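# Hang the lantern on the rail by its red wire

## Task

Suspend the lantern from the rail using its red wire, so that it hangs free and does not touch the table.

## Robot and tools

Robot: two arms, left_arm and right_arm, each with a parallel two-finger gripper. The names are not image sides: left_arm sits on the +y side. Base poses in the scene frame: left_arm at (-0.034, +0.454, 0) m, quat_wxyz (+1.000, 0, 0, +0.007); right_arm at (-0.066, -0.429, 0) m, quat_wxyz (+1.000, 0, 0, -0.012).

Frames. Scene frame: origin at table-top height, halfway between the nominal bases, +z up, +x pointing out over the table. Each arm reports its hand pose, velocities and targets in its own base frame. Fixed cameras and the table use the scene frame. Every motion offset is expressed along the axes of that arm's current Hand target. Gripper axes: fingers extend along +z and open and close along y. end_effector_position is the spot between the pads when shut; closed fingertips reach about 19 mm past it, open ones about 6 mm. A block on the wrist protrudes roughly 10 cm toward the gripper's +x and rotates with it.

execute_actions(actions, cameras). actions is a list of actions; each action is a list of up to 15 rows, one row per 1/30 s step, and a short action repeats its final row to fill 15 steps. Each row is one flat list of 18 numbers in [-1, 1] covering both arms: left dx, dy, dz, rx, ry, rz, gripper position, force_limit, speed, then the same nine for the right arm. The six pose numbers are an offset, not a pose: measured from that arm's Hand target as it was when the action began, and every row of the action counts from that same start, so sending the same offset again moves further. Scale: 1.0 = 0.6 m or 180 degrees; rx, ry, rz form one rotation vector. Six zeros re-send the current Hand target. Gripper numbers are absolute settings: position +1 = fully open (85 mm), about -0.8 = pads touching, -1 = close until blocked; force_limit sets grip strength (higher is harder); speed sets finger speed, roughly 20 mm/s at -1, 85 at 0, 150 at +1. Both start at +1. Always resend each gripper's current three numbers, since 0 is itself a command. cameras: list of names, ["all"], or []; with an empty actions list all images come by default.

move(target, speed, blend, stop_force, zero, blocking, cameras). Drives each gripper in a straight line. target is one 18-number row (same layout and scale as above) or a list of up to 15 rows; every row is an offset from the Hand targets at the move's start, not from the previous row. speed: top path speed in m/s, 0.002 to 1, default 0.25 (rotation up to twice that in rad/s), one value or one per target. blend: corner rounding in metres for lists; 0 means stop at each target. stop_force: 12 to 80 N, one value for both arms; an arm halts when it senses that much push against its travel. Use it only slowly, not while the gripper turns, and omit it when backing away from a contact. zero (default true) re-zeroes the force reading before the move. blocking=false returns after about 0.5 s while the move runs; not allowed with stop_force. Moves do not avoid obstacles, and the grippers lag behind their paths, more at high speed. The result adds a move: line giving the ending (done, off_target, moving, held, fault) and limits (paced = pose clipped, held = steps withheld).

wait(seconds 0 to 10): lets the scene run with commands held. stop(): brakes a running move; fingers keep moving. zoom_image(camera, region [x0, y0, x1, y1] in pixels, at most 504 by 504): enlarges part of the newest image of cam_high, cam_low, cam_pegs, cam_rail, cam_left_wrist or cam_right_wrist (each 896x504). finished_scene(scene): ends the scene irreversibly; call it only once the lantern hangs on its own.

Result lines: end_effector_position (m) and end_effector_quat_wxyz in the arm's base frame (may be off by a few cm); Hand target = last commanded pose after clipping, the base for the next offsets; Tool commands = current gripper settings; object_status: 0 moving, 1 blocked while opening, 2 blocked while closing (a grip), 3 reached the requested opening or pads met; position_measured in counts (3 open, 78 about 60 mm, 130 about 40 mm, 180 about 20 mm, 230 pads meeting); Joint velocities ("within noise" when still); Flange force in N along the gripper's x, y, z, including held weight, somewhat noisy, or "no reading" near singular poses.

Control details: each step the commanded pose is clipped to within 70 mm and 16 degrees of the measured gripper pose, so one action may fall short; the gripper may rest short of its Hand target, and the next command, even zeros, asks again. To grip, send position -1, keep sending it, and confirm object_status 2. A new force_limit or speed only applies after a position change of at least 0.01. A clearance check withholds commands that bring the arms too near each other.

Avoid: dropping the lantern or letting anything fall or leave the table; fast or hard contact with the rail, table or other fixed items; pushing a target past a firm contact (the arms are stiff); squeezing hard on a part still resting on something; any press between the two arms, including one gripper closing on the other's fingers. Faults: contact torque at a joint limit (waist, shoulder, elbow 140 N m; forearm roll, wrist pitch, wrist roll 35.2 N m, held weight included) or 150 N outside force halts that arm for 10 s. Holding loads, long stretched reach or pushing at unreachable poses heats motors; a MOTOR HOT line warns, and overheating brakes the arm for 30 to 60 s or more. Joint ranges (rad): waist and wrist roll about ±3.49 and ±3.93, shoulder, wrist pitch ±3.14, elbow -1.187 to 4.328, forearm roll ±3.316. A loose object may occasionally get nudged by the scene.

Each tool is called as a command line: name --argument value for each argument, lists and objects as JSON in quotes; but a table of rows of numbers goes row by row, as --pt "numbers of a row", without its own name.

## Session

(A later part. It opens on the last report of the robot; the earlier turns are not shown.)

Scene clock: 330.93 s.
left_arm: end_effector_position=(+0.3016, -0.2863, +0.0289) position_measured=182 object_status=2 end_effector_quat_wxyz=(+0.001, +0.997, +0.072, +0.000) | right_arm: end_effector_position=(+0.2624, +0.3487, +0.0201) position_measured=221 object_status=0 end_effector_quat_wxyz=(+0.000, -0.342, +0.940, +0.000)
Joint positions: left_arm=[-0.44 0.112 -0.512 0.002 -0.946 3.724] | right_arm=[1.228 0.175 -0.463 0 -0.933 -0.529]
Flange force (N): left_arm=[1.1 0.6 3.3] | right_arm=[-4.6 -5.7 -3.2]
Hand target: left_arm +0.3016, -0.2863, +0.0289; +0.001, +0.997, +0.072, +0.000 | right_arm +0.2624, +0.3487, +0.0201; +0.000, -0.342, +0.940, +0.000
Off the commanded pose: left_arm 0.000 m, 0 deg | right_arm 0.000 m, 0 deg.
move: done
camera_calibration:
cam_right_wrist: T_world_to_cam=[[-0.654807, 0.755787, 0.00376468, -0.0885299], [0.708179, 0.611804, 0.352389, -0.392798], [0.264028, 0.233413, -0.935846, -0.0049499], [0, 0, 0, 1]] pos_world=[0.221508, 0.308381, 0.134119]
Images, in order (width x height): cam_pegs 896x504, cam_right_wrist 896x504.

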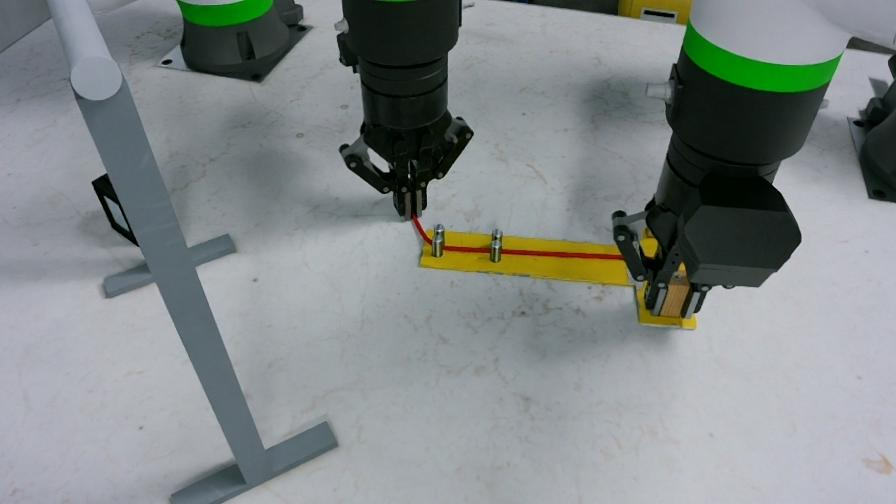

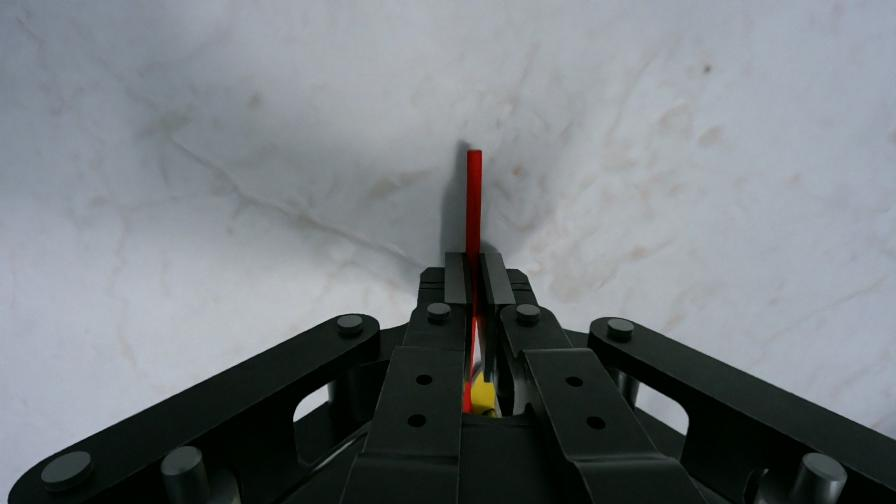

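move --pt "0 0 0 0 0 0 -1 1 -1 -0.0066 0.0263 0 0 0 0.111 -1 -1 -1" --pt "0 0 0 0 0 0 -1 1 -1 -0.022 0.05 0 0 0 0.222 -1 -1 -1" --speed 0.1 --blend 0.005 --cameras '["cam_right_wrist","cam_pegs","cam_left_wrist"]'

Scene clock: 337.87 s.
left_arm: end_effector_position=(+0.3016, -0.2863, +0.0289) position_measured=182 object_status=2 end_effector_quat_wxyz=(+0.001, +0.997, +0.072, +0.000) | right_arm: end_effector_position=(+0.2532, +0.3802, +0.0201) position_measured=221 object_status=2 end_effector_quat_wxyz=(+0.000, -0.001, +1.000, +0.000)
Joint positions: left_arm=[-0.44 0.112 -0.512 0.002 -0.946 3.724] | right_arm=[1.272 0.222 -0.406 0 -0.944 -1.27]
Flange force (N): left_arm=[8.6 -9.9 2.1] | right_arm=[-2.0 -11.1 -5.2]
Hand target: left_arm +0.3016, -0.2863, +0.0289; +0.001, +0.997, +0.072, +0.000 | right_arm +0.2532, +0.3802, +0.0200; +0.000, -0.001, +1.000, +0.000
Off the commanded pose: left_arm 0.000 m, 0 deg | right_arm 0.000 m, 0 deg.
move: done
camera_calibration:
cam_left_wrist: T_world_to_cam=[[0.157924, -0.98733, 0.0154855, -0.324839], [-0.934962, -0.144466, 0.324, 0.253488], [-0.317658, -0.0656456, -0.94593, 0.236222], [0, 0, 0, 1]] pos_world=[0.363339, -0.268596, 0.14635]
cam_right_wrist: T_world_to_cam=[[-0.016512, 0.999858, 0.00341557, -0.372756], [0.935653, 0.0142471, 0.352633, -0.235987], [0.352534, 0.00901848, -0.935756, 0.0530352], [0, 0, 0, 1]] pos_world=[0.195951, 0.375586, 0.134118]
Images, in order (width x height): cam_pegs 896x504, cam_left_wrist 896x504, cam_right_wrist 896x504.

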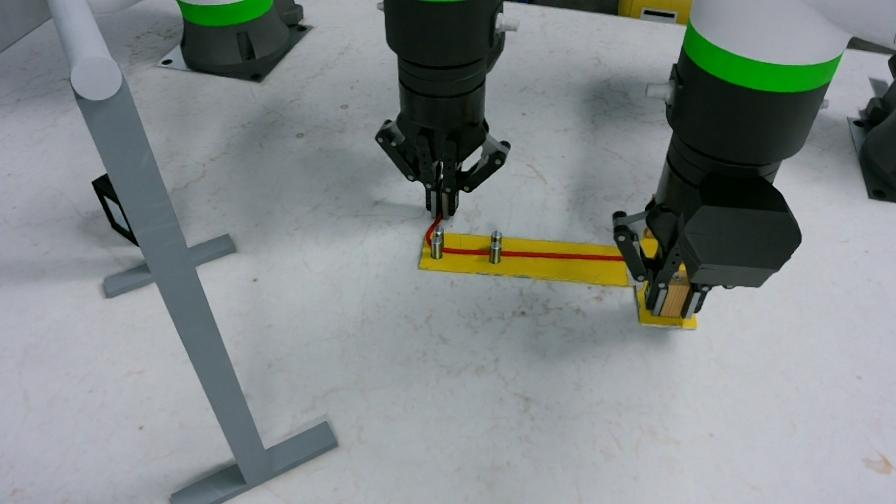

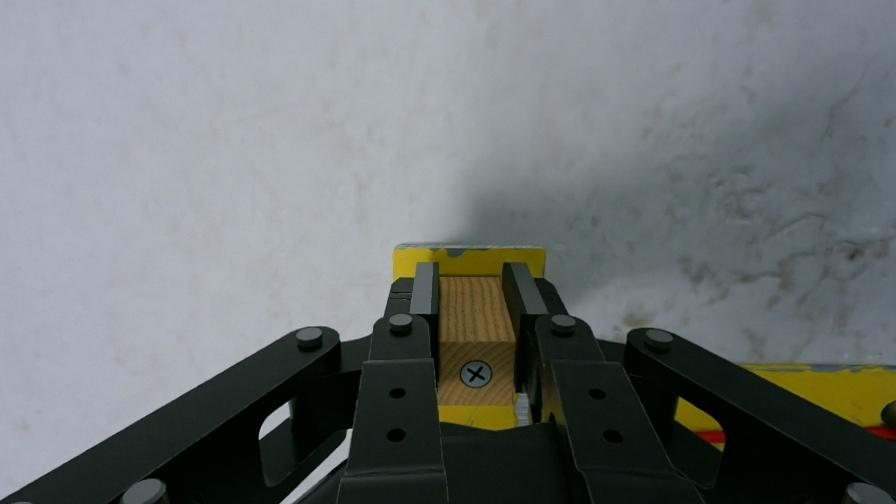

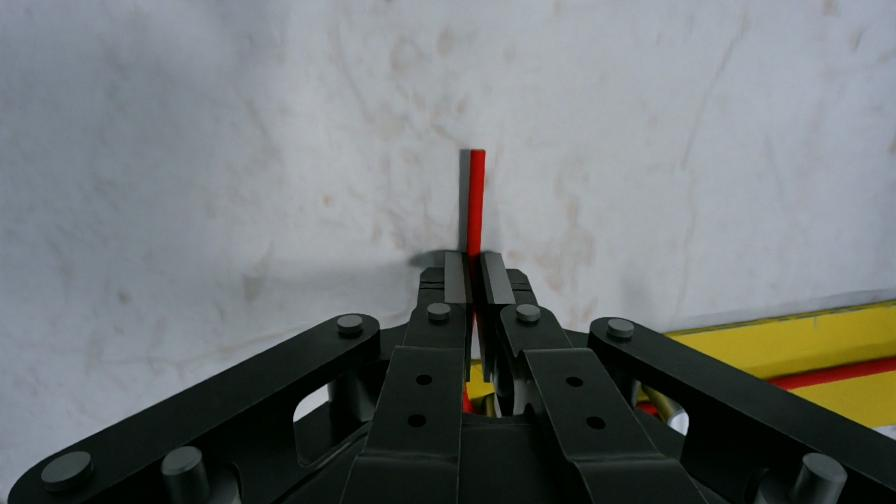

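move --pt "0 0 0 0 0 0 -1 1 -1 -0.0058 0.0258 0 0 0 0.111 -1 -1 -1" --pt "0 0 0 0 0 0 -1 1 -1 -0.0193 0.0462 0 0 0 0.222 -1 -1 -1" --pt "0 0 0 0 0 0 -1 1 -1 -0.0263 0.0522 0 0 0 0.267 -1 -1 -1" --speed 0.1 --blend 0.005 --cameras '["cam_right_wrist","cam_pegs","cam_left_wrist"]'

Scene clock: 344.80 s.
left_arm: end_effector_position=(+0.3016, -0.2863, +0.0289) position_measured=182 object_status=2 end_effector_quat_wxyz=(+0.001, +0.997, +0.072, +0.000) | right_arm: end_effector_position=(+0.2689, +0.4115, +0.0200) position_measured=221 object_status=2 end_effector_quat_wxyz=(+0.000, +0.407, +0.914, +0.000)
Joint positions: left_arm=[-0.44 0.112 -0.512 0.002 -0.946 3.724] | right_arm=[1.259 0.298 -0.306 0 -0.967 -2.097]
Flange force (N): left_arm=[14.0 -13.8 1.1] | right_arm=[-7.2 -18.1 -12.2]
Hand target: left_arm +0.3016, -0.2863, +0.0289; +0.001, +0.997, +0.072, +0.000 | right_arm +0.2689, +0.4115, +0.0200; +0.000, +0.407, +0.914, +0.000
Off the commanded pose: left_arm 0.000 m, 0 deg | right_arm 0.000 m, 0 deg.
move: done
camera_calibration:
cam_left_wrist: T_world_to_cam=[[0.157924, -0.98733, 0.0154855, -0.324839], [-0.934962, -0.144466, 0.324, 0.253488], [-0.317658, -0.0656456, -0.94593, 0.236222], [0, 0, 0, 1]] pos_world=[0.363339, -0.268596, 0.14635]
cam_right_wrist: T_world_to_cam=[[0.732763, 0.680477, 0.00306167, -0.473881], [0.635853, -0.686298, 0.35311, 0.117705], [0.242384, -0.256799, -0.935577, 0.186227], [0, 0, 0, 1]] pos_world=[0.227261, 0.451069, 0.134118]
Images, in order (width x height): cam_pegs 896x504, cam_left_wrist 896x504, cam_right_wrist 896x504.

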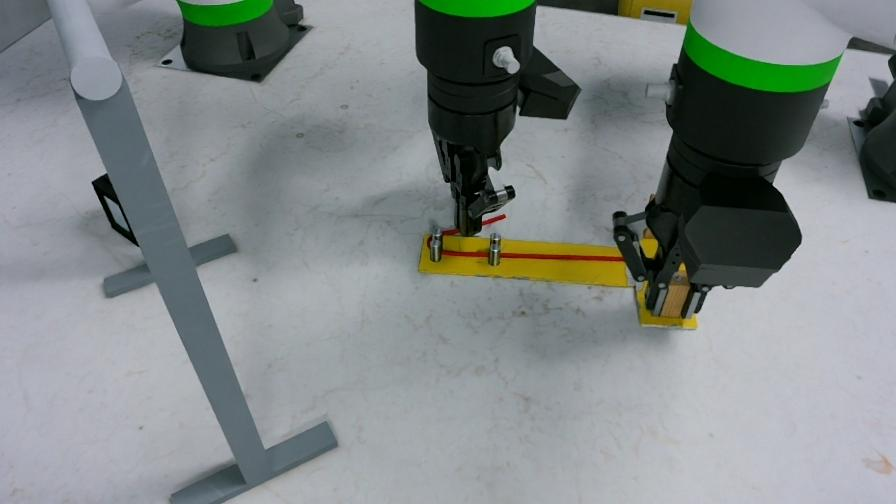

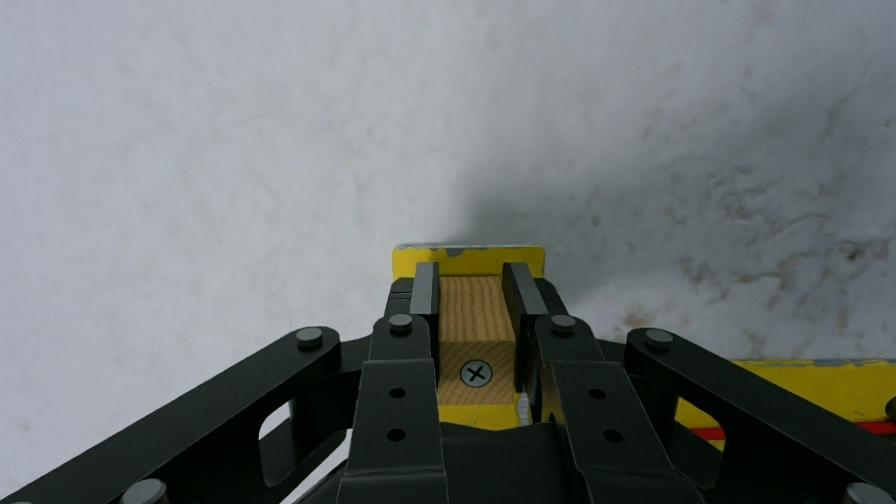

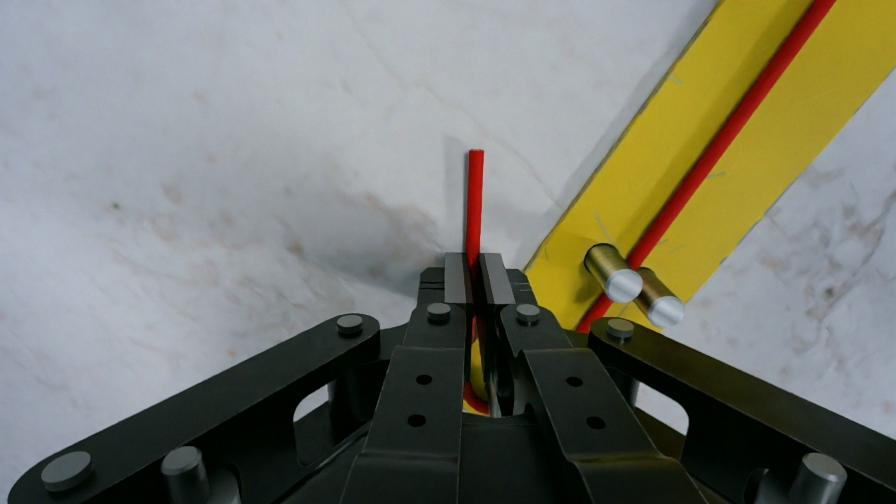

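move --target '[0,0,0,0,0,0,-1,1,-1,0,0,0,0,0,0,-0.6,-1,-1]'

move --pt "0 0 0 0 0 0 -1 1 -1 0 0 -0.08 0 0 0 -0.6 -1 -1" --pt "0 0 0 0 0 0 -1 1 -1 0.03 0 -0.11 0 0 0 -0.4 -1 -1" --cameras '["cam_right_wrist","cam_pegs"]'

Scene clock: 353.40 s.
left_arm: end_effector_position=(+0.3016, -0.2863, +0.0289) position_measured=182 object_status=2 end_effector_quat_wxyz=(+0.001, +0.997, +0.072, +0.000) | right_arm: end_effector_position=(+0.2690, +0.4116, +0.0200) position_measured=206 object_status=0 end_effector_quat_wxyz=(+0.000, +0.407, +0.914, +0.000)
Joint positions: left_arm=[-0.44 0.112 -0.512 0.002 -0.946 3.724] | right_arm=[1.259 0.298 -0.306 0 -0.967 -2.097]
Flange force (N): left_arm=[13.5 -10.6 0.5] | right_arm=[-4.5 -14.7 -11.6]
Hand target: left_arm +0.3016, -0.2863, +0.0289; +0.001, +0.997, +0.072, +0.000 | right_arm +0.2689, +0.4115, +0.0200; +0.000, +0.407, +0.914, +0.000
Off the commanded pose: left_arm 0.000 m, 0 deg | right_arm 0.000 m, 0 deg.
move: done

Scene clock: 355.30 s.
left_arm: end_effector_position=(+0.3016, -0.2863, +0.0289) position_measured=182 object_status=2 end_effector_quat_wxyz=(+0.001, +0.997, +0.072, +0.000) | right_arm: end_effector_position=(+0.2569, +0.4249, +0.0860) position_measured=179 object_status=0 end_effector_quat_wxyz=(+0.000, +0.407, +0.914, +0.000)
Joint positions: left_arm=[-0.44 0.112 -0.512 0.002 -0.946 3.724] | right_arm=[1.292 0.226 -0.222 0 -1.124 -2.129]
Flange force (N): left_arm=[1.2 -1.1 2.9] | right_arm=[-5.1 3.0 -3.6]
Hand target: left_arm +0.3016, -0.2863, +0.0289; +0.001, +0.997, +0.072, +0.000 | right_arm +0.2569, +0.4249, +0.0860; +0.000, +0.407, +0.914, +0.000
Off the commanded pose: left_arm 0.000 m, 0 deg | right_arm 0.000 m, 0 deg.
move: done
camera_calibration:
cam_right_wrist: T_world_to_cam=[[0.732746, 0.680495, 0.00312503, -0.474426], [0.635878, -0.686325, 0.353012, 0.111253], [0.242368, -0.256681, -0.935613, 0.254281], [0, 0, 0, 1]] pos_world=[0.215261, 0.464469, 0.200118]
Images, in order (width x height): cam_pegs 896x504, cam_right_wrist 896x504.

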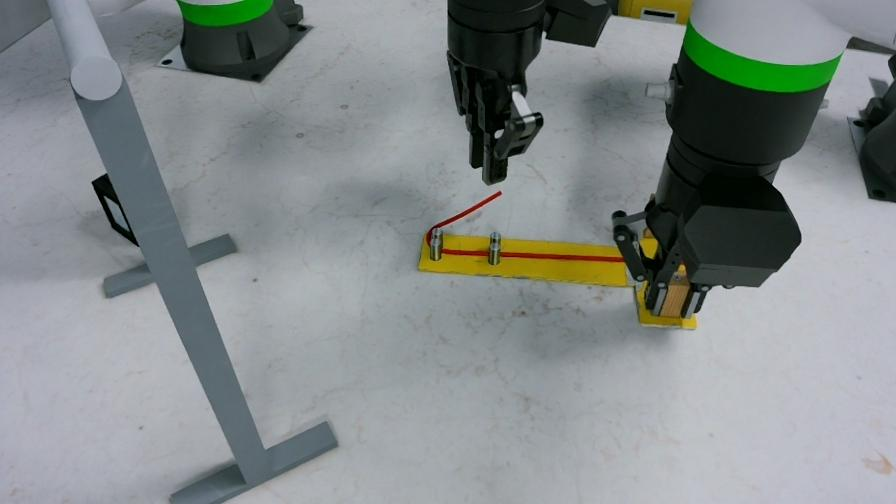

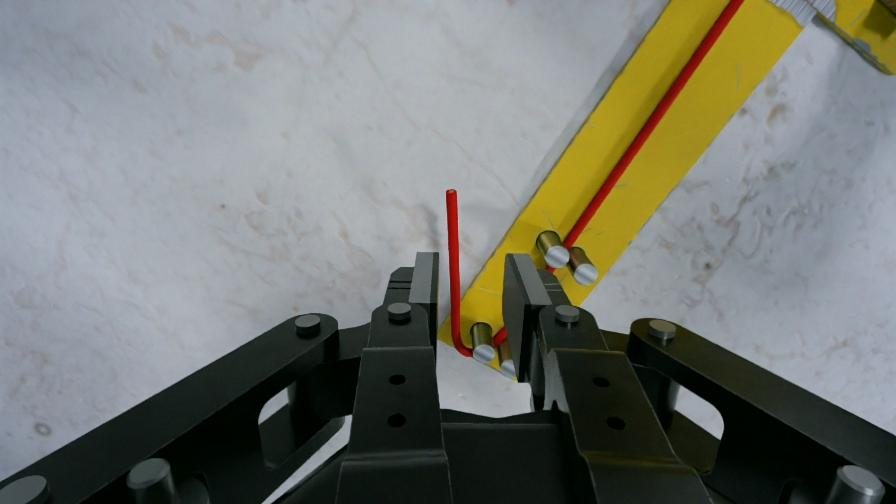

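move --pt "0 0 0 0 0 0 -1 1 -1 -0.0033 -0.0108 0.06 0 0 0 -0.52 -1 -1" --cameras '["cam_right_wrist"]'

Scene clock: 365.70 s.
left_arm: end_effector_position=(+0.3016, -0.2863, +0.0289) position_measured=182 object_status=2 end_effector_quat_wxyz=(+0.001, +0.997, +0.072, +0.000) | right_arm: end_effector_position=(+0.2534, +0.4191, +0.0500) position_measured=195 object_status=3 end_effector_quat_wxyz=(+0.000, +0.407, +0.914, +0.000)
Joint positions: left_arm=[-0.44 0.112 -0.512 0.002 -0.946 3.724] | right_arm=[1.295 0.253 -0.283 0 -1.036 -2.133]
Flange force (N): left_arm=[1.7 -0.7 3.3] | right_arm=[-5.3 3.8 -3.3]
Hand target: left_arm +0.3016, -0.2863, +0.0289; +0.001, +0.997, +0.072, +0.000 | right_arm +0.2534, +0.4191, +0.0500; +0.000, +0.407, +0.914, +0.000
Off the commanded pose: left_arm 0.000 m, 0 deg | right_arm 0.000 m, 0 deg.
move: done
camera_calibration:
cam_right_wrist: T_world_to_cam=[[0.732728, 0.680514, 0.00319389, -0.467818], [0.635854, -0.686299, 0.353105, 0.122185], [0.242485, -0.256699, -0.935578, 0.219937], [0, 0, 0, 1]] pos_world=[0.211761, 0.458669, 0.164119]
Images, in order (width x height): cam_right_wrist 896x504.

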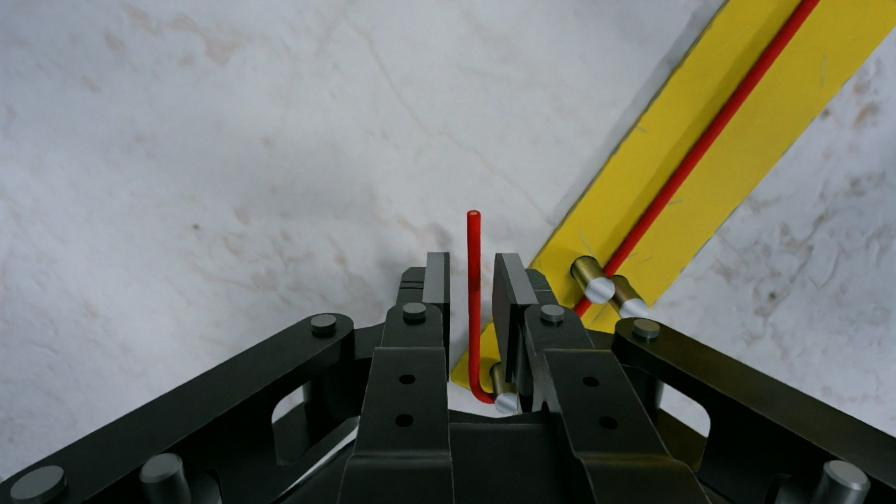

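move --pt "0 0 0 0 0 0 -1 1 -1 0 0 0.0497 0 0 0 -0.52 -1 -1" --speed 0.06

move --target '[0,0,0,0,0,0,-1,1,-1,0,0,0,0,0,0,-1,-0.5,-1]' --cameras '["cam_right_wrist","cam_pegs"]'

Scene clock: 368.57 s.
left_arm: end_effector_position=(+0.3016, -0.2863, +0.0289) position_measured=182 object_status=2 end_effector_quat_wxyz=(+0.001, +0.997, +0.072, +0.000) | right_arm: end_effector_position=(+0.2534, +0.4191, +0.0202) position_measured=195 object_status=3 end_effector_quat_wxyz=(+0.000, +0.407, +0.914, +0.000)
Joint positions: left_arm=[-0.44 0.112 -0.512 0.002 -0.946 3.724] | right_arm=[1.295 0.294 -0.311 0 -0.966 -2.133]
Flange force (N): left_arm=[1.6 -0.6 3.5] | right_arm=[-5.0 4.0 -3.3]
Hand target: left_arm +0.3016, -0.2863, +0.0289; +0.001, +0.997, +0.072, +0.000 | right_arm +0.2534, +0.4191, +0.0202; +0.000, +0.407, +0.914, +0.000
Off the commanded pose: left_arm 0.000 m, 0 deg | right_arm 0.000 m, 0 deg.
move: done

Scene clock: 369.37 s.
left_arm: end_effector_position=(+0.3016, -0.2863, +0.0289) position_measured=182 object_status=2 end_effector_quat_wxyz=(+0.001, +0.997, +0.072, +0.000) | right_arm: end_effector_position=(+0.2534, +0.4191, +0.0202) position_measured=221 object_status=0 end_effector_quat_wxyz=(+0.000, +0.407, +0.914, +0.000)
Joint positions: left_arm=[-0.44 0.112 -0.512 0.002 -0.946 3.724] | right_arm=[1.295 0.294 -0.311 0 -0.966 -2.133]
Flange force (N): left_arm=[-0.8 0.2 3.0] | right_arm=[-5.6 5.4 -2.8]
Hand target: left_arm +0.3016, -0.2863, +0.0289; +0.001, +0.997, +0.072, +0.000 | right_arm +0.2534, +0.4191, +0.0202; +0.000, +0.407, +0.914, +0.000
Off the commanded pose: left_arm 0.000 m, 0 deg | right_arm 0.000 m, 0 deg.
move: done
camera_calibration:
cam_right_wrist: T_world_to_cam=[[0.732728, 0.680514, 0.00319353, -0.467723], [0.635863, -0.686308, 0.353072, 0.132714], [0.242462, -0.256675, -0.935591, 0.192052], [0, 0, 0, 1]] pos_world=[0.211761, 0.458669, 0.134318]
Images, in order (width x height): cam_pegs 896x504, cam_right_wrist 896x504.

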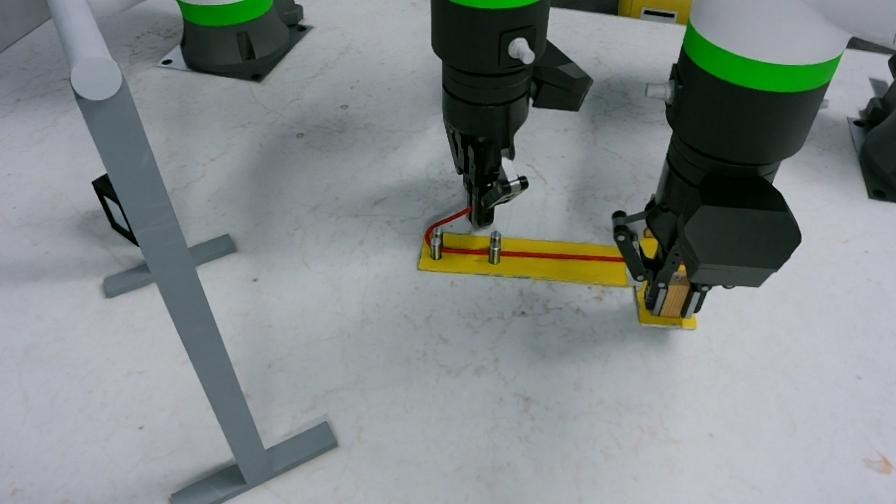

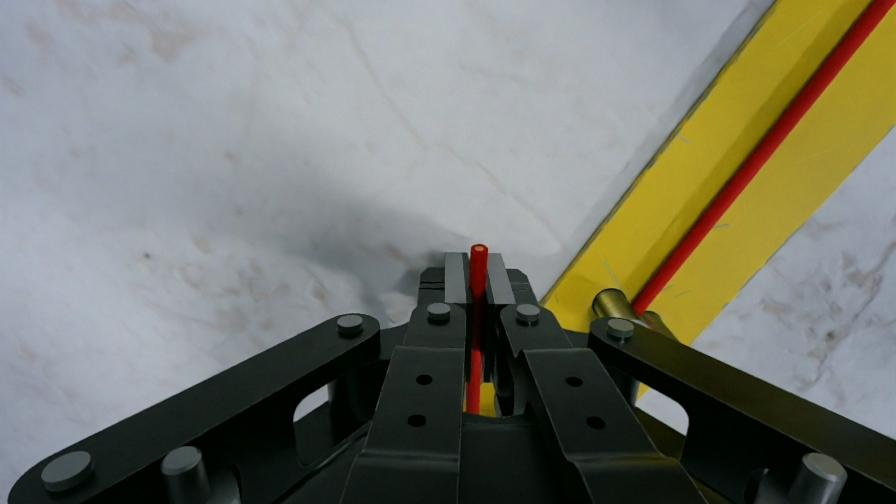

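move --target '[0,0,0,0,0,0,-1,1,-1,-0.1697,-0.106,0,0,0,0,-1,-0.5,-1]' --speed 0.04 --stop_force 40 --cameras '["cam_right_wrist","cam_pegs","cam_rail"]'

Scene clock: 378.30 s.
left_arm: end_effector_position=(+0.3016, -0.2863, +0.0289) position_measured=182 object_status=2 end_effector_quat_wxyz=(+0.001, +0.997, +0.072, +0.000) | right_arm: end_effector_position=(+0.2743, +0.3009, +0.0202) position_measured=221 object_status=2 end_effector_quat_wxyz=(+0.000, +0.407, +0.914, +0.000)
Joint positions: left_arm=[-0.44 0.112 -0.512 0.002 -0.946 3.724] | right_arm=[1.156 0.106 -0.543 0 -0.922 -1.994]
Flange force (N): left_arm=[1.7 -0.4 3.2] | right_arm=[-6.6 4.3 -3.1]
Hand target: left_arm +0.3016, -0.2863, +0.0289; +0.001, +0.997, +0.072, +0.000 | right_arm +0.2743, +0.3009, +0.0203; +0.000, +0.407, +0.914, +0.000
Off the commanded pose: left_arm 0.000 m, 0 deg | right_arm 0.000 m, 0 deg.
move: done
camera_calibration:
cam_right_wrist: T_world_to_cam=[[0.732728, 0.680514, 0.00319379, -0.402527], [0.635854, -0.686299, 0.353105, 0.0383606], [0.242485, -0.256699, -0.935578, 0.156671], [0, 0, 0, 1]] pos_world=[0.232561, 0.340469, 0.134319]
Images, in order (width x height): cam_pegs 896x504, cam_rail 896x504, cam_right_wrist 896x504.

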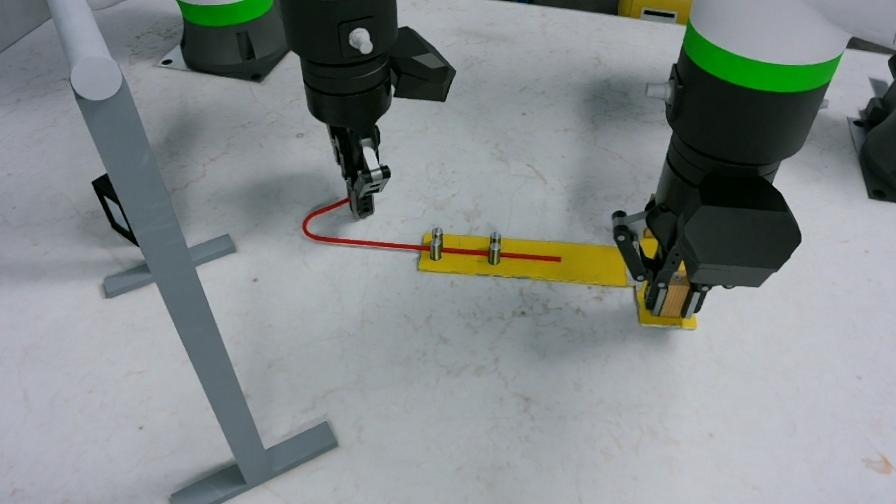

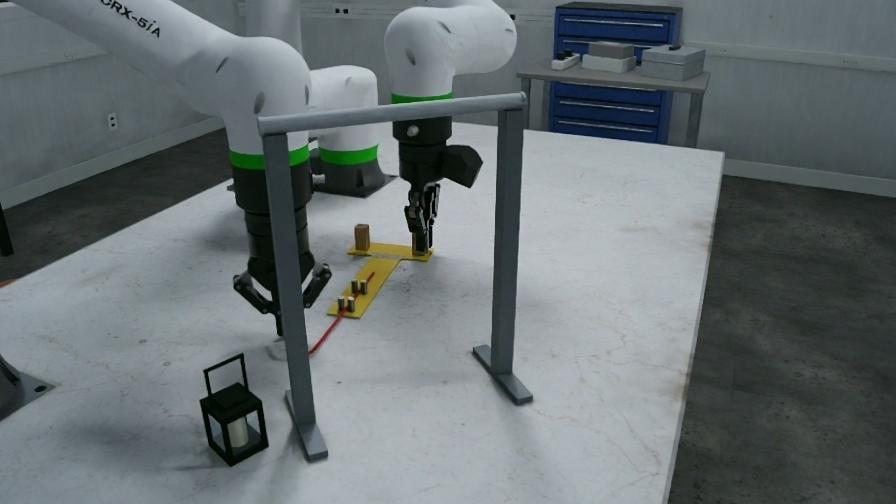

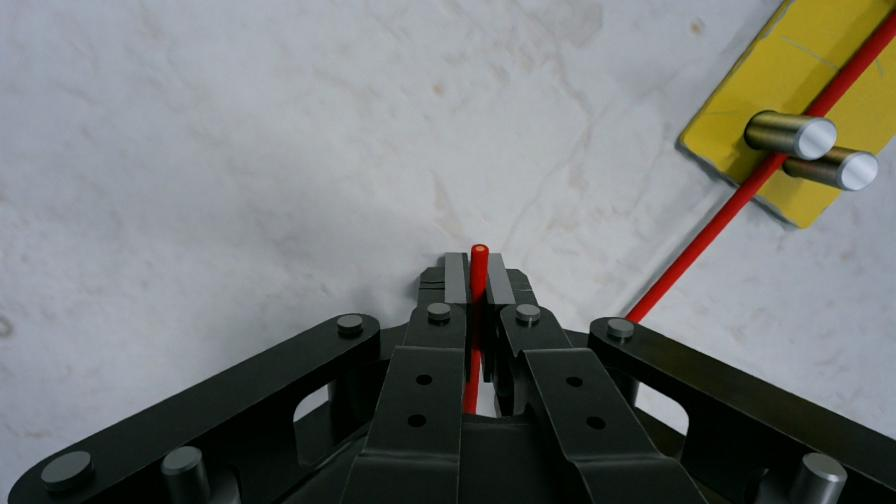

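move --target '[0,0,0,0,0,0,-1,1,-1,0,0,0,0,0,0,-0.5,-0.5,-1]'

move --pt "0 0 0 0 0 0 -1 1 -1 0 0 -0.0833 0 0 0 -0.5 -0.5 -1" --pt "0 0 0 0 0 0 -1 1 -1 -0.0096 0.082 -0.0833 0 0 0.178 -0.5 -0.5 -1" --cameras '["cam_right_wrist","cam_pegs"]'

Scene clock: 389.67 s.
left_arm: end_effector_position=(+0.3016, -0.2863, +0.0289) position_measured=182 object_status=2 end_effector_quat_wxyz=(+0.001, +0.997, +0.072, +0.000) | right_arm: end_effector_position=(+0.2743, +0.3009, +0.0202) position_measured=192 object_status=0 end_effector_quat_wxyz=(+0.000, +0.407, +0.914, +0.000)
Joint positions: left_arm=[-0.44 0.112 -0.512 0.002 -0.946 3.724] | right_arm=[1.156 0.106 -0.543 0 -0.922 -1.994]
Flange force (N): left_arm=[1.2 -0.4 3.4] | right_arm=[-7.0 3.4 -3.2]
Hand target: left_arm +0.3016, -0.2863, +0.0289; +0.001, +0.997, +0.072, +0.000 | right_arm +0.2743, +0.3009, +0.0203; +0.000, +0.407, +0.914, +0.000
Off the commanded pose: left_arm 0.000 m, 0 deg | right_arm 0.000 m, 0 deg.
move: done

Scene clock: 391.77 s.
left_arm: end_effector_position=(+0.3016, -0.2863, +0.0289) position_measured=182 object_status=2 end_effector_quat_wxyz=(+0.001, +0.997, +0.072, +0.000) | right_arm: end_effector_position=(+0.3148, +0.3295, +0.0702) position_measured=192 object_status=3 end_effector_quat_wxyz=(+0.000, +0.643, +0.766, +0.000)
Joint positions: left_arm=[-0.44 0.112 -0.512 0.002 -0.946 3.724] | right_arm=[1.097 0.148 -0.356 0 -1.067 -2.494]
Flange force (N): left_arm=[1.5 0.0 3.3] | right_arm=[-3.7 6.1 -2.9]
Hand target: left_arm +0.3016, -0.2863, +0.0289; +0.001, +0.997, +0.072, +0.000 | right_arm +0.3147, +0.3295, +0.0702; +0.000, +0.643, +0.766, +0.000
Off the commanded pose: left_arm 0.000 m, 0 deg | right_arm 0.000 m, 0 deg.
move: done
camera_calibration:
cam_right_wrist: T_world_to_cam=[[0.982163, 0.188002, 0.0033271, -0.368108], [0.174719, -0.919022, 0.353372, 0.236445], [0.0694924, -0.346488, -0.935477, 0.284933], [0, 0, 0, 1]] pos_world=[0.30043, 0.385229, 0.18422]
Images, in order (width x height): cam_pegs 896x504, cam_right_wrist 896x504.

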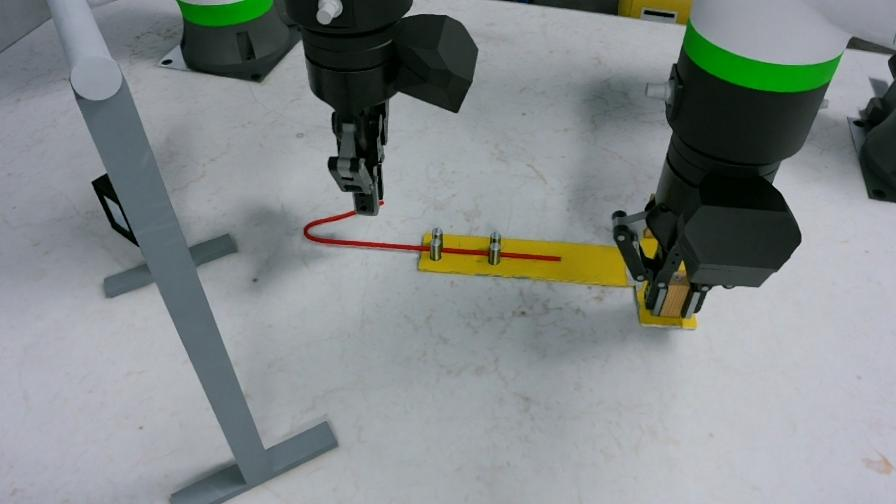

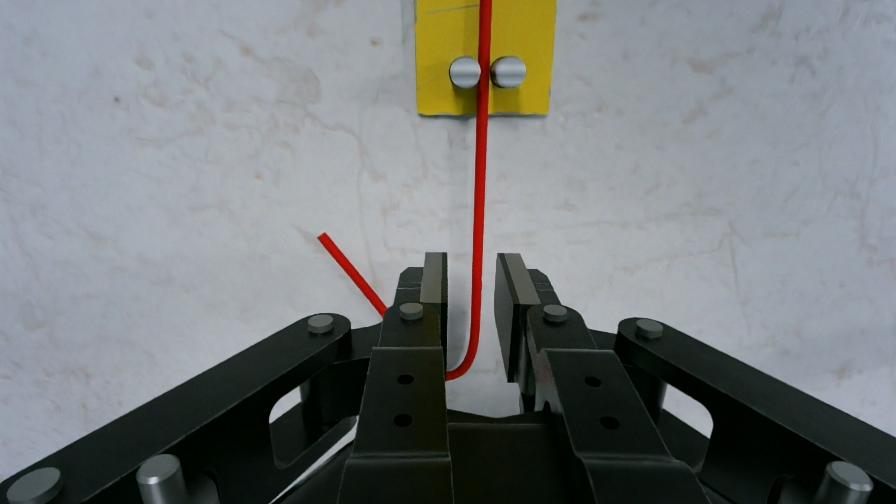

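move --target '[0,0,0,0,0,0,-1,1,-1,0.0033,0.004,0.0833,0,0,0,-0.5,-0.5,-1]' --speed 0.08

move --target '[0,0,0,0,0,0,-1,1,-1,0,0,0,0,0,0,-1,-0.8,-1]' --cameras '["cam_right_wrist"]'

Scene clock: 398.87 s.
left_arm: end_effector_position=(+0.3016, -0.2863, +0.0289) position_measured=182 object_status=2 end_effector_quat_wxyz=(+0.001, +0.997, +0.072, +0.000) | right_arm: end_effector_position=(+0.3167, +0.3318, +0.0202) position_measured=192 object_status=3 end_effector_quat_wxyz=(+0.000, +0.643, +0.766, +0.000)
Joint positions: left_arm=[-0.44 0.112 -0.512 0.002 -0.946 3.724] | right_arm=[1.096 0.226 -0.401 0 -0.945 -2.493]
Flange force (N): left_arm=[1.5 -0.9 2.9] | right_arm=[-4.0 5.7 -3.2]
Hand target: left_arm +0.3016, -0.2863, +0.0289; +0.001, +0.997, +0.072, +0.000 | right_arm +0.3167, +0.3319, +0.0202; +0.000, +0.643, +0.766, +0.000
Off the commanded pose: left_arm 0.000 m, 0 deg | right_arm 0.000 m, 0 deg.
move: done

Scene clock: 399.73 s.
left_arm: end_effector_position=(+0.3016, -0.2863, +0.0289) position_measured=182 object_status=2 end_effector_quat_wxyz=(+0.001, +0.997, +0.072, +0.000) | right_arm: end_effector_position=(+0.3167, +0.3319, +0.0202) position_measured=222 object_status=0 end_effector_quat_wxyz=(+0.000, +0.643, +0.766, +0.000)
Joint positions: left_arm=[-0.44 0.112 -0.512 0.002 -0.946 3.724] | right_arm=[1.096 0.226 -0.4 0 -0.945 -2.493]
Flange force (N): left_arm=[0.0 1.2 2.9] | right_arm=[-2.6 7.6 -3.2]
Hand target: left_arm +0.3016, -0.2863, +0.0289; +0.001, +0.997, +0.072, +0.000 | right_arm +0.3167, +0.3319, +0.0202; +0.000, +0.643, +0.766, +0.000
Off the commanded pose: left_arm 0.000 m, 0 deg | right_arm 0.000 m, 0 deg.
move: done
camera_calibration:
cam_right_wrist: T_world_to_cam=[[0.982136, 0.188144, 0.00337724, -0.370294], [0.174833, -0.918994, 0.353389, 0.255848], [0.0695917, -0.346486, -0.93547, 0.238793], [0, 0, 0, 1]] pos_world=[0.30233, 0.38753, 0.13422]
Images, in order (width x height): cam_right_wrist 896x504.

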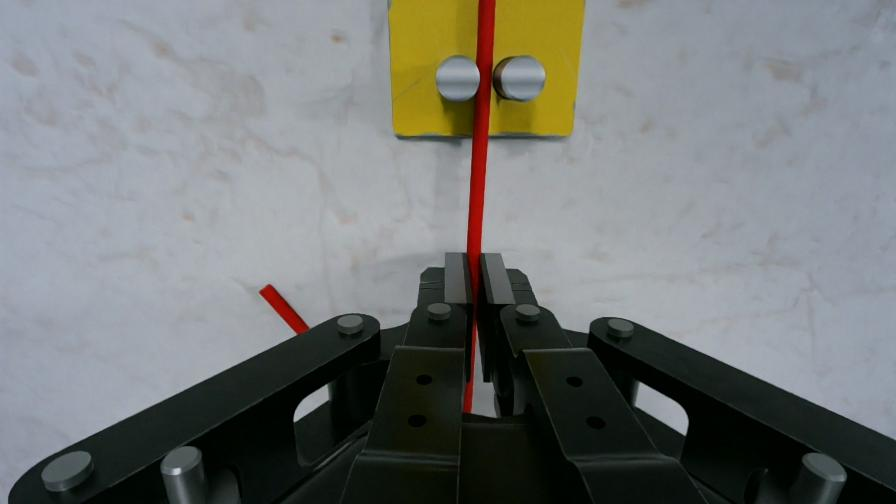

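move --pt "0 0 0 0 0 0 -1 1 -1 0.0088 0.0373 0 0 0 -0.139 -1 -0.8 -1" --pt "0 0 0 0 0 0 -1 1 -1 0.0312 0.0653 0 0 0 -0.278 -1 -0.8 -1" --pt "0 0 0 0 0 0 -1 1 -1 0.0608 0.0798 0 0 0 -0.417 -1 -0.8 -1" --speed 0.1 --blend 0.005 --cameras '["cam_right_wrist","cam_pegs","cam_left_wrist"]'

Scene clock: 414.53 s.
left_arm: end_effector_position=(+0.3016, -0.2863, +0.0289) position_measured=182 object_status=2 end_effector_quat_wxyz=(+0.001, +0.997, +0.072, +0.000) | right_arm: end_effector_position=(+0.3575, +0.3761, +0.0202) position_measured=222 object_status=2 end_effector_quat_wxyz=(+0.000, +0.043, +0.999, +0.000)
Joint positions: left_arm=[-0.44 0.112 -0.512 0.002 -0.946 3.724] | right_arm=[1.064 0.358 -0.225 0 -0.989 -1.15]
Flange force (N): left_arm=[0.1 -6.3 3.7] | right_arm=[-9.2 -6.7 -3.4]
Hand target: left_arm +0.3016, -0.2863, +0.0289; +0.001, +0.997, +0.072, +0.000 | right_arm +0.3576, +0.3761, +0.0202; +0.000, +0.043, +0.999, +0.000
Off the commanded pose: left_arm 0.000 m, 0 deg | right_arm 0.000 m, 0 deg.
move: done
camera_calibration:
cam_left_wrist: T_world_to_cam=[[0.157924, -0.98733, 0.0154855, -0.324839], [-0.934962, -0.144466, 0.324, 0.253488], [-0.317658, -0.0656456, -0.94593, 0.236222], [0, 0, 0, 1]] pos_world=[0.363339, -0.268596, 0.14635]
cam_right_wrist: T_world_to_cam=[[0.0713109, 0.997448, 0.00336617, -0.397504], [0.933287, -0.0679139, 0.35265, -0.301884], [0.351979, -0.0220062, -0.935749, 0.0283411], [0, 0, 0, 1]] pos_world=[0.300116, 0.376611, 0.134318]
Images, in order (width x height): cam_pegs 896x504, cam_left_wrist 896x504, cam_right_wrist 896x504.

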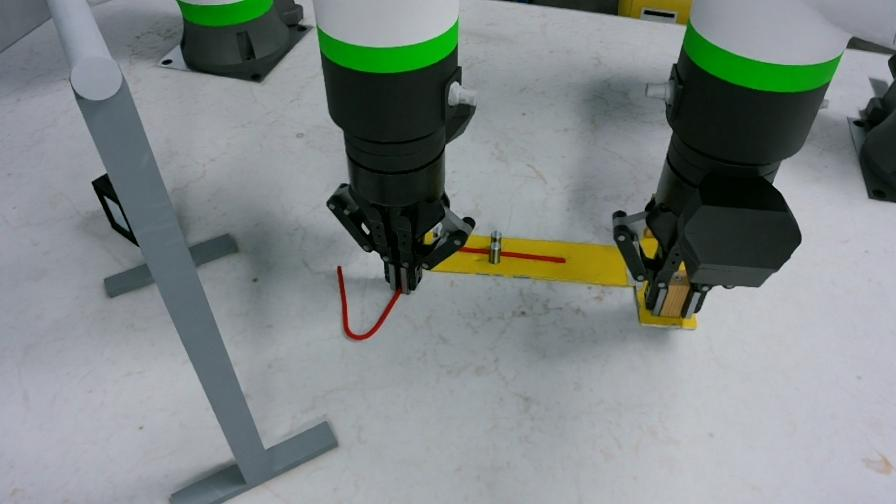

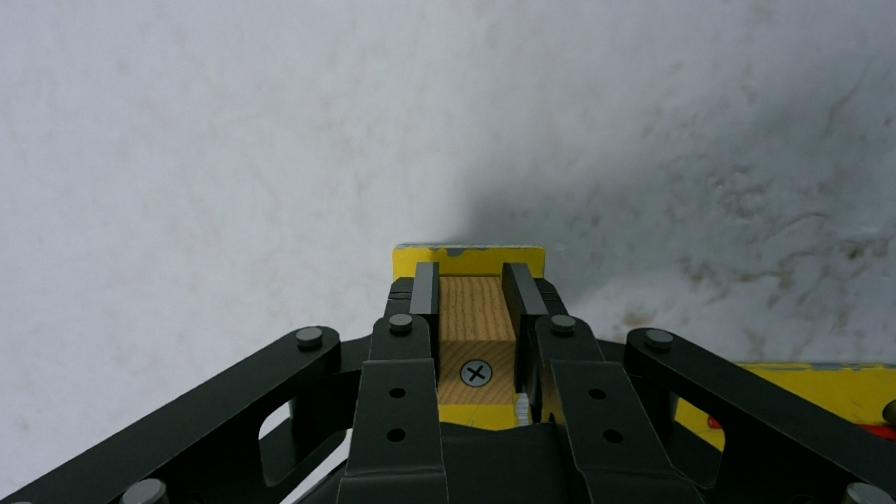

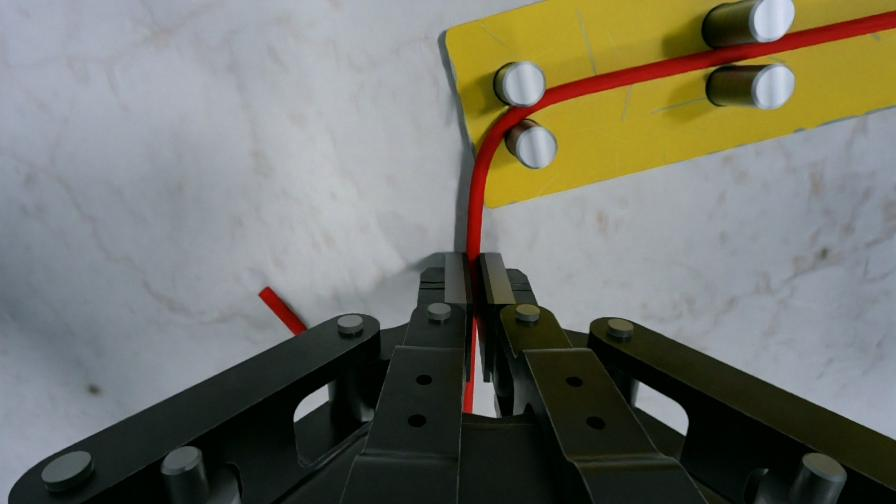

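move --pt "0 0 0 0 0 0 -1 1 -1 0.0071 0.0295 0 0 0 -0.139 -1 -0.8 -1" --pt "0 0 0 0 0 0 -1 1 -1 0.0246 0.0513 0 0 0 -0.278 -1 -0.8 -1" --pt "0 0 0 0 0 0 -1 1 -1 0.045 0.0612 0 0 0 -0.4056 -1 -0.8 -1" --speed 0.1 --blend 0.005 --cameras '["cam_right_wrist","cam_pegs","cam_left_wrist"]'

Scene clock: 426.03 s.
left_arm: end_effector_position=(+0.3016, -0.2863, +0.0289) position_measured=182 object_status=2 end_effector_quat_wxyz=(+0.001, +0.997, +0.072, +0.000) | right_arm: end_effector_position=(+0.3338, +0.4150, +0.0202) position_measured=222 object_status=2 end_effector_quat_wxyz=(+0.000, -0.559, +0.829, +0.000)
Joint positions: left_arm=[-0.44 0.112 -0.512 0.002 -0.946 3.724] | right_arm=[1.14 0.387 -0.183 0 -1.001 0.048]
Flange force (N): left_arm=[-4.2 -4.3 3.1] | right_arm=[-1.1 -12.7 -3.6]
Hand target: left_arm +0.3016, -0.2863, +0.0289; +0.001, +0.997, +0.072, +0.000 | right_arm +0.3338, +0.4150, +0.0202; +0.000, -0.559, +0.829, +0.000
Off the commanded pose: left_arm 0.000 m, 0 deg | right_arm 0.000 m, 0 deg.
move: done
camera_calibration:
cam_left_wrist: T_world_to_cam=[[0.157924, -0.98733, 0.0154855, -0.324839], [-0.934962, -0.144466, 0.324, 0.253488], [-0.317658, -0.0656456, -0.94593, 0.236222], [0, 0, 0, 1]] pos_world=[0.363339, -0.268596, 0.14635]
cam_right_wrist: T_world_to_cam=[[-0.933026, 0.359786, 0.00413148, 0.165262], [0.338064, 0.872647, 0.35242, -0.468709], [0.123191, 0.330214, -0.935833, -0.0323557], [0, 0, 0, 1]] pos_world=[0.316633, 0.360243, 0.13422]
Images, in order (width x height): cam_pegs 896x504, cam_left_wrist 896x504, cam_right_wrist 896x504.

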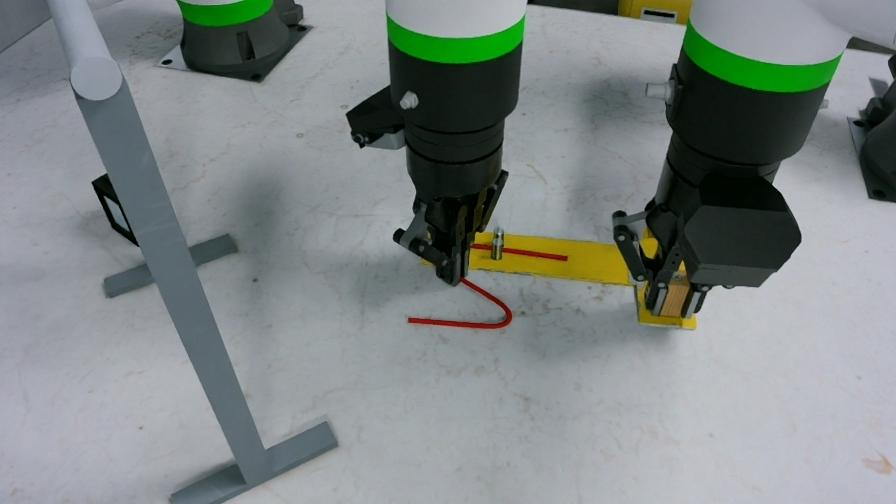

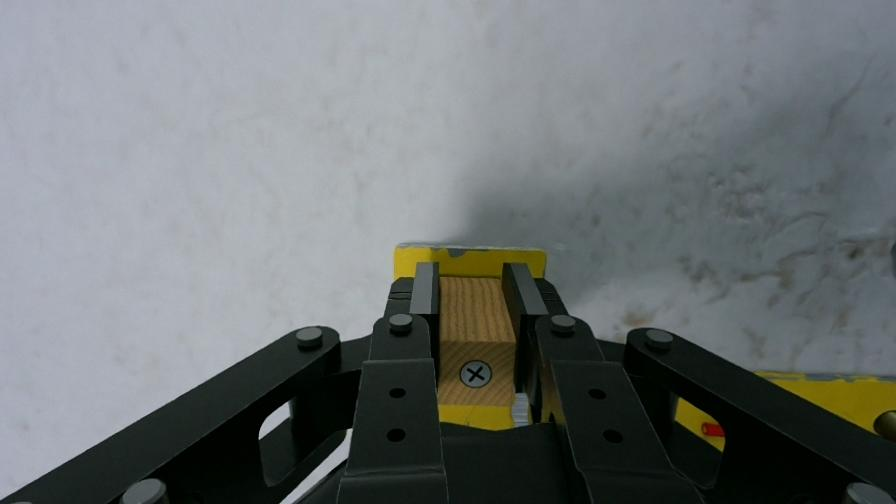

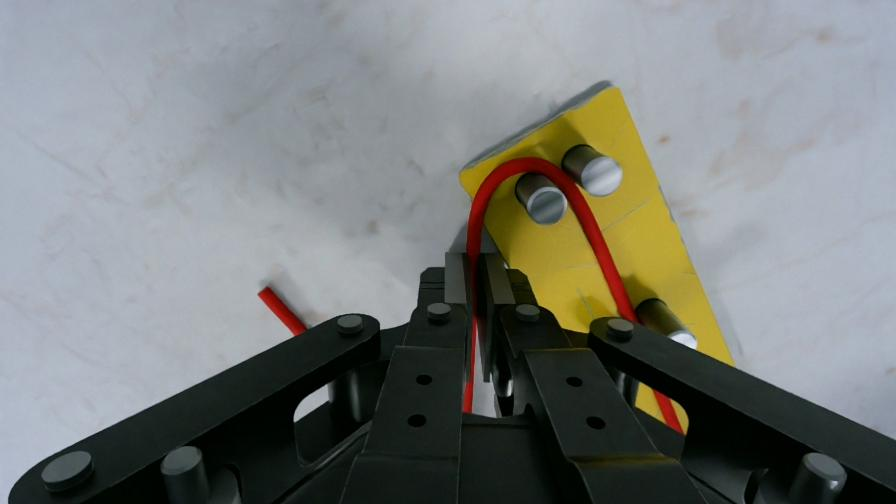

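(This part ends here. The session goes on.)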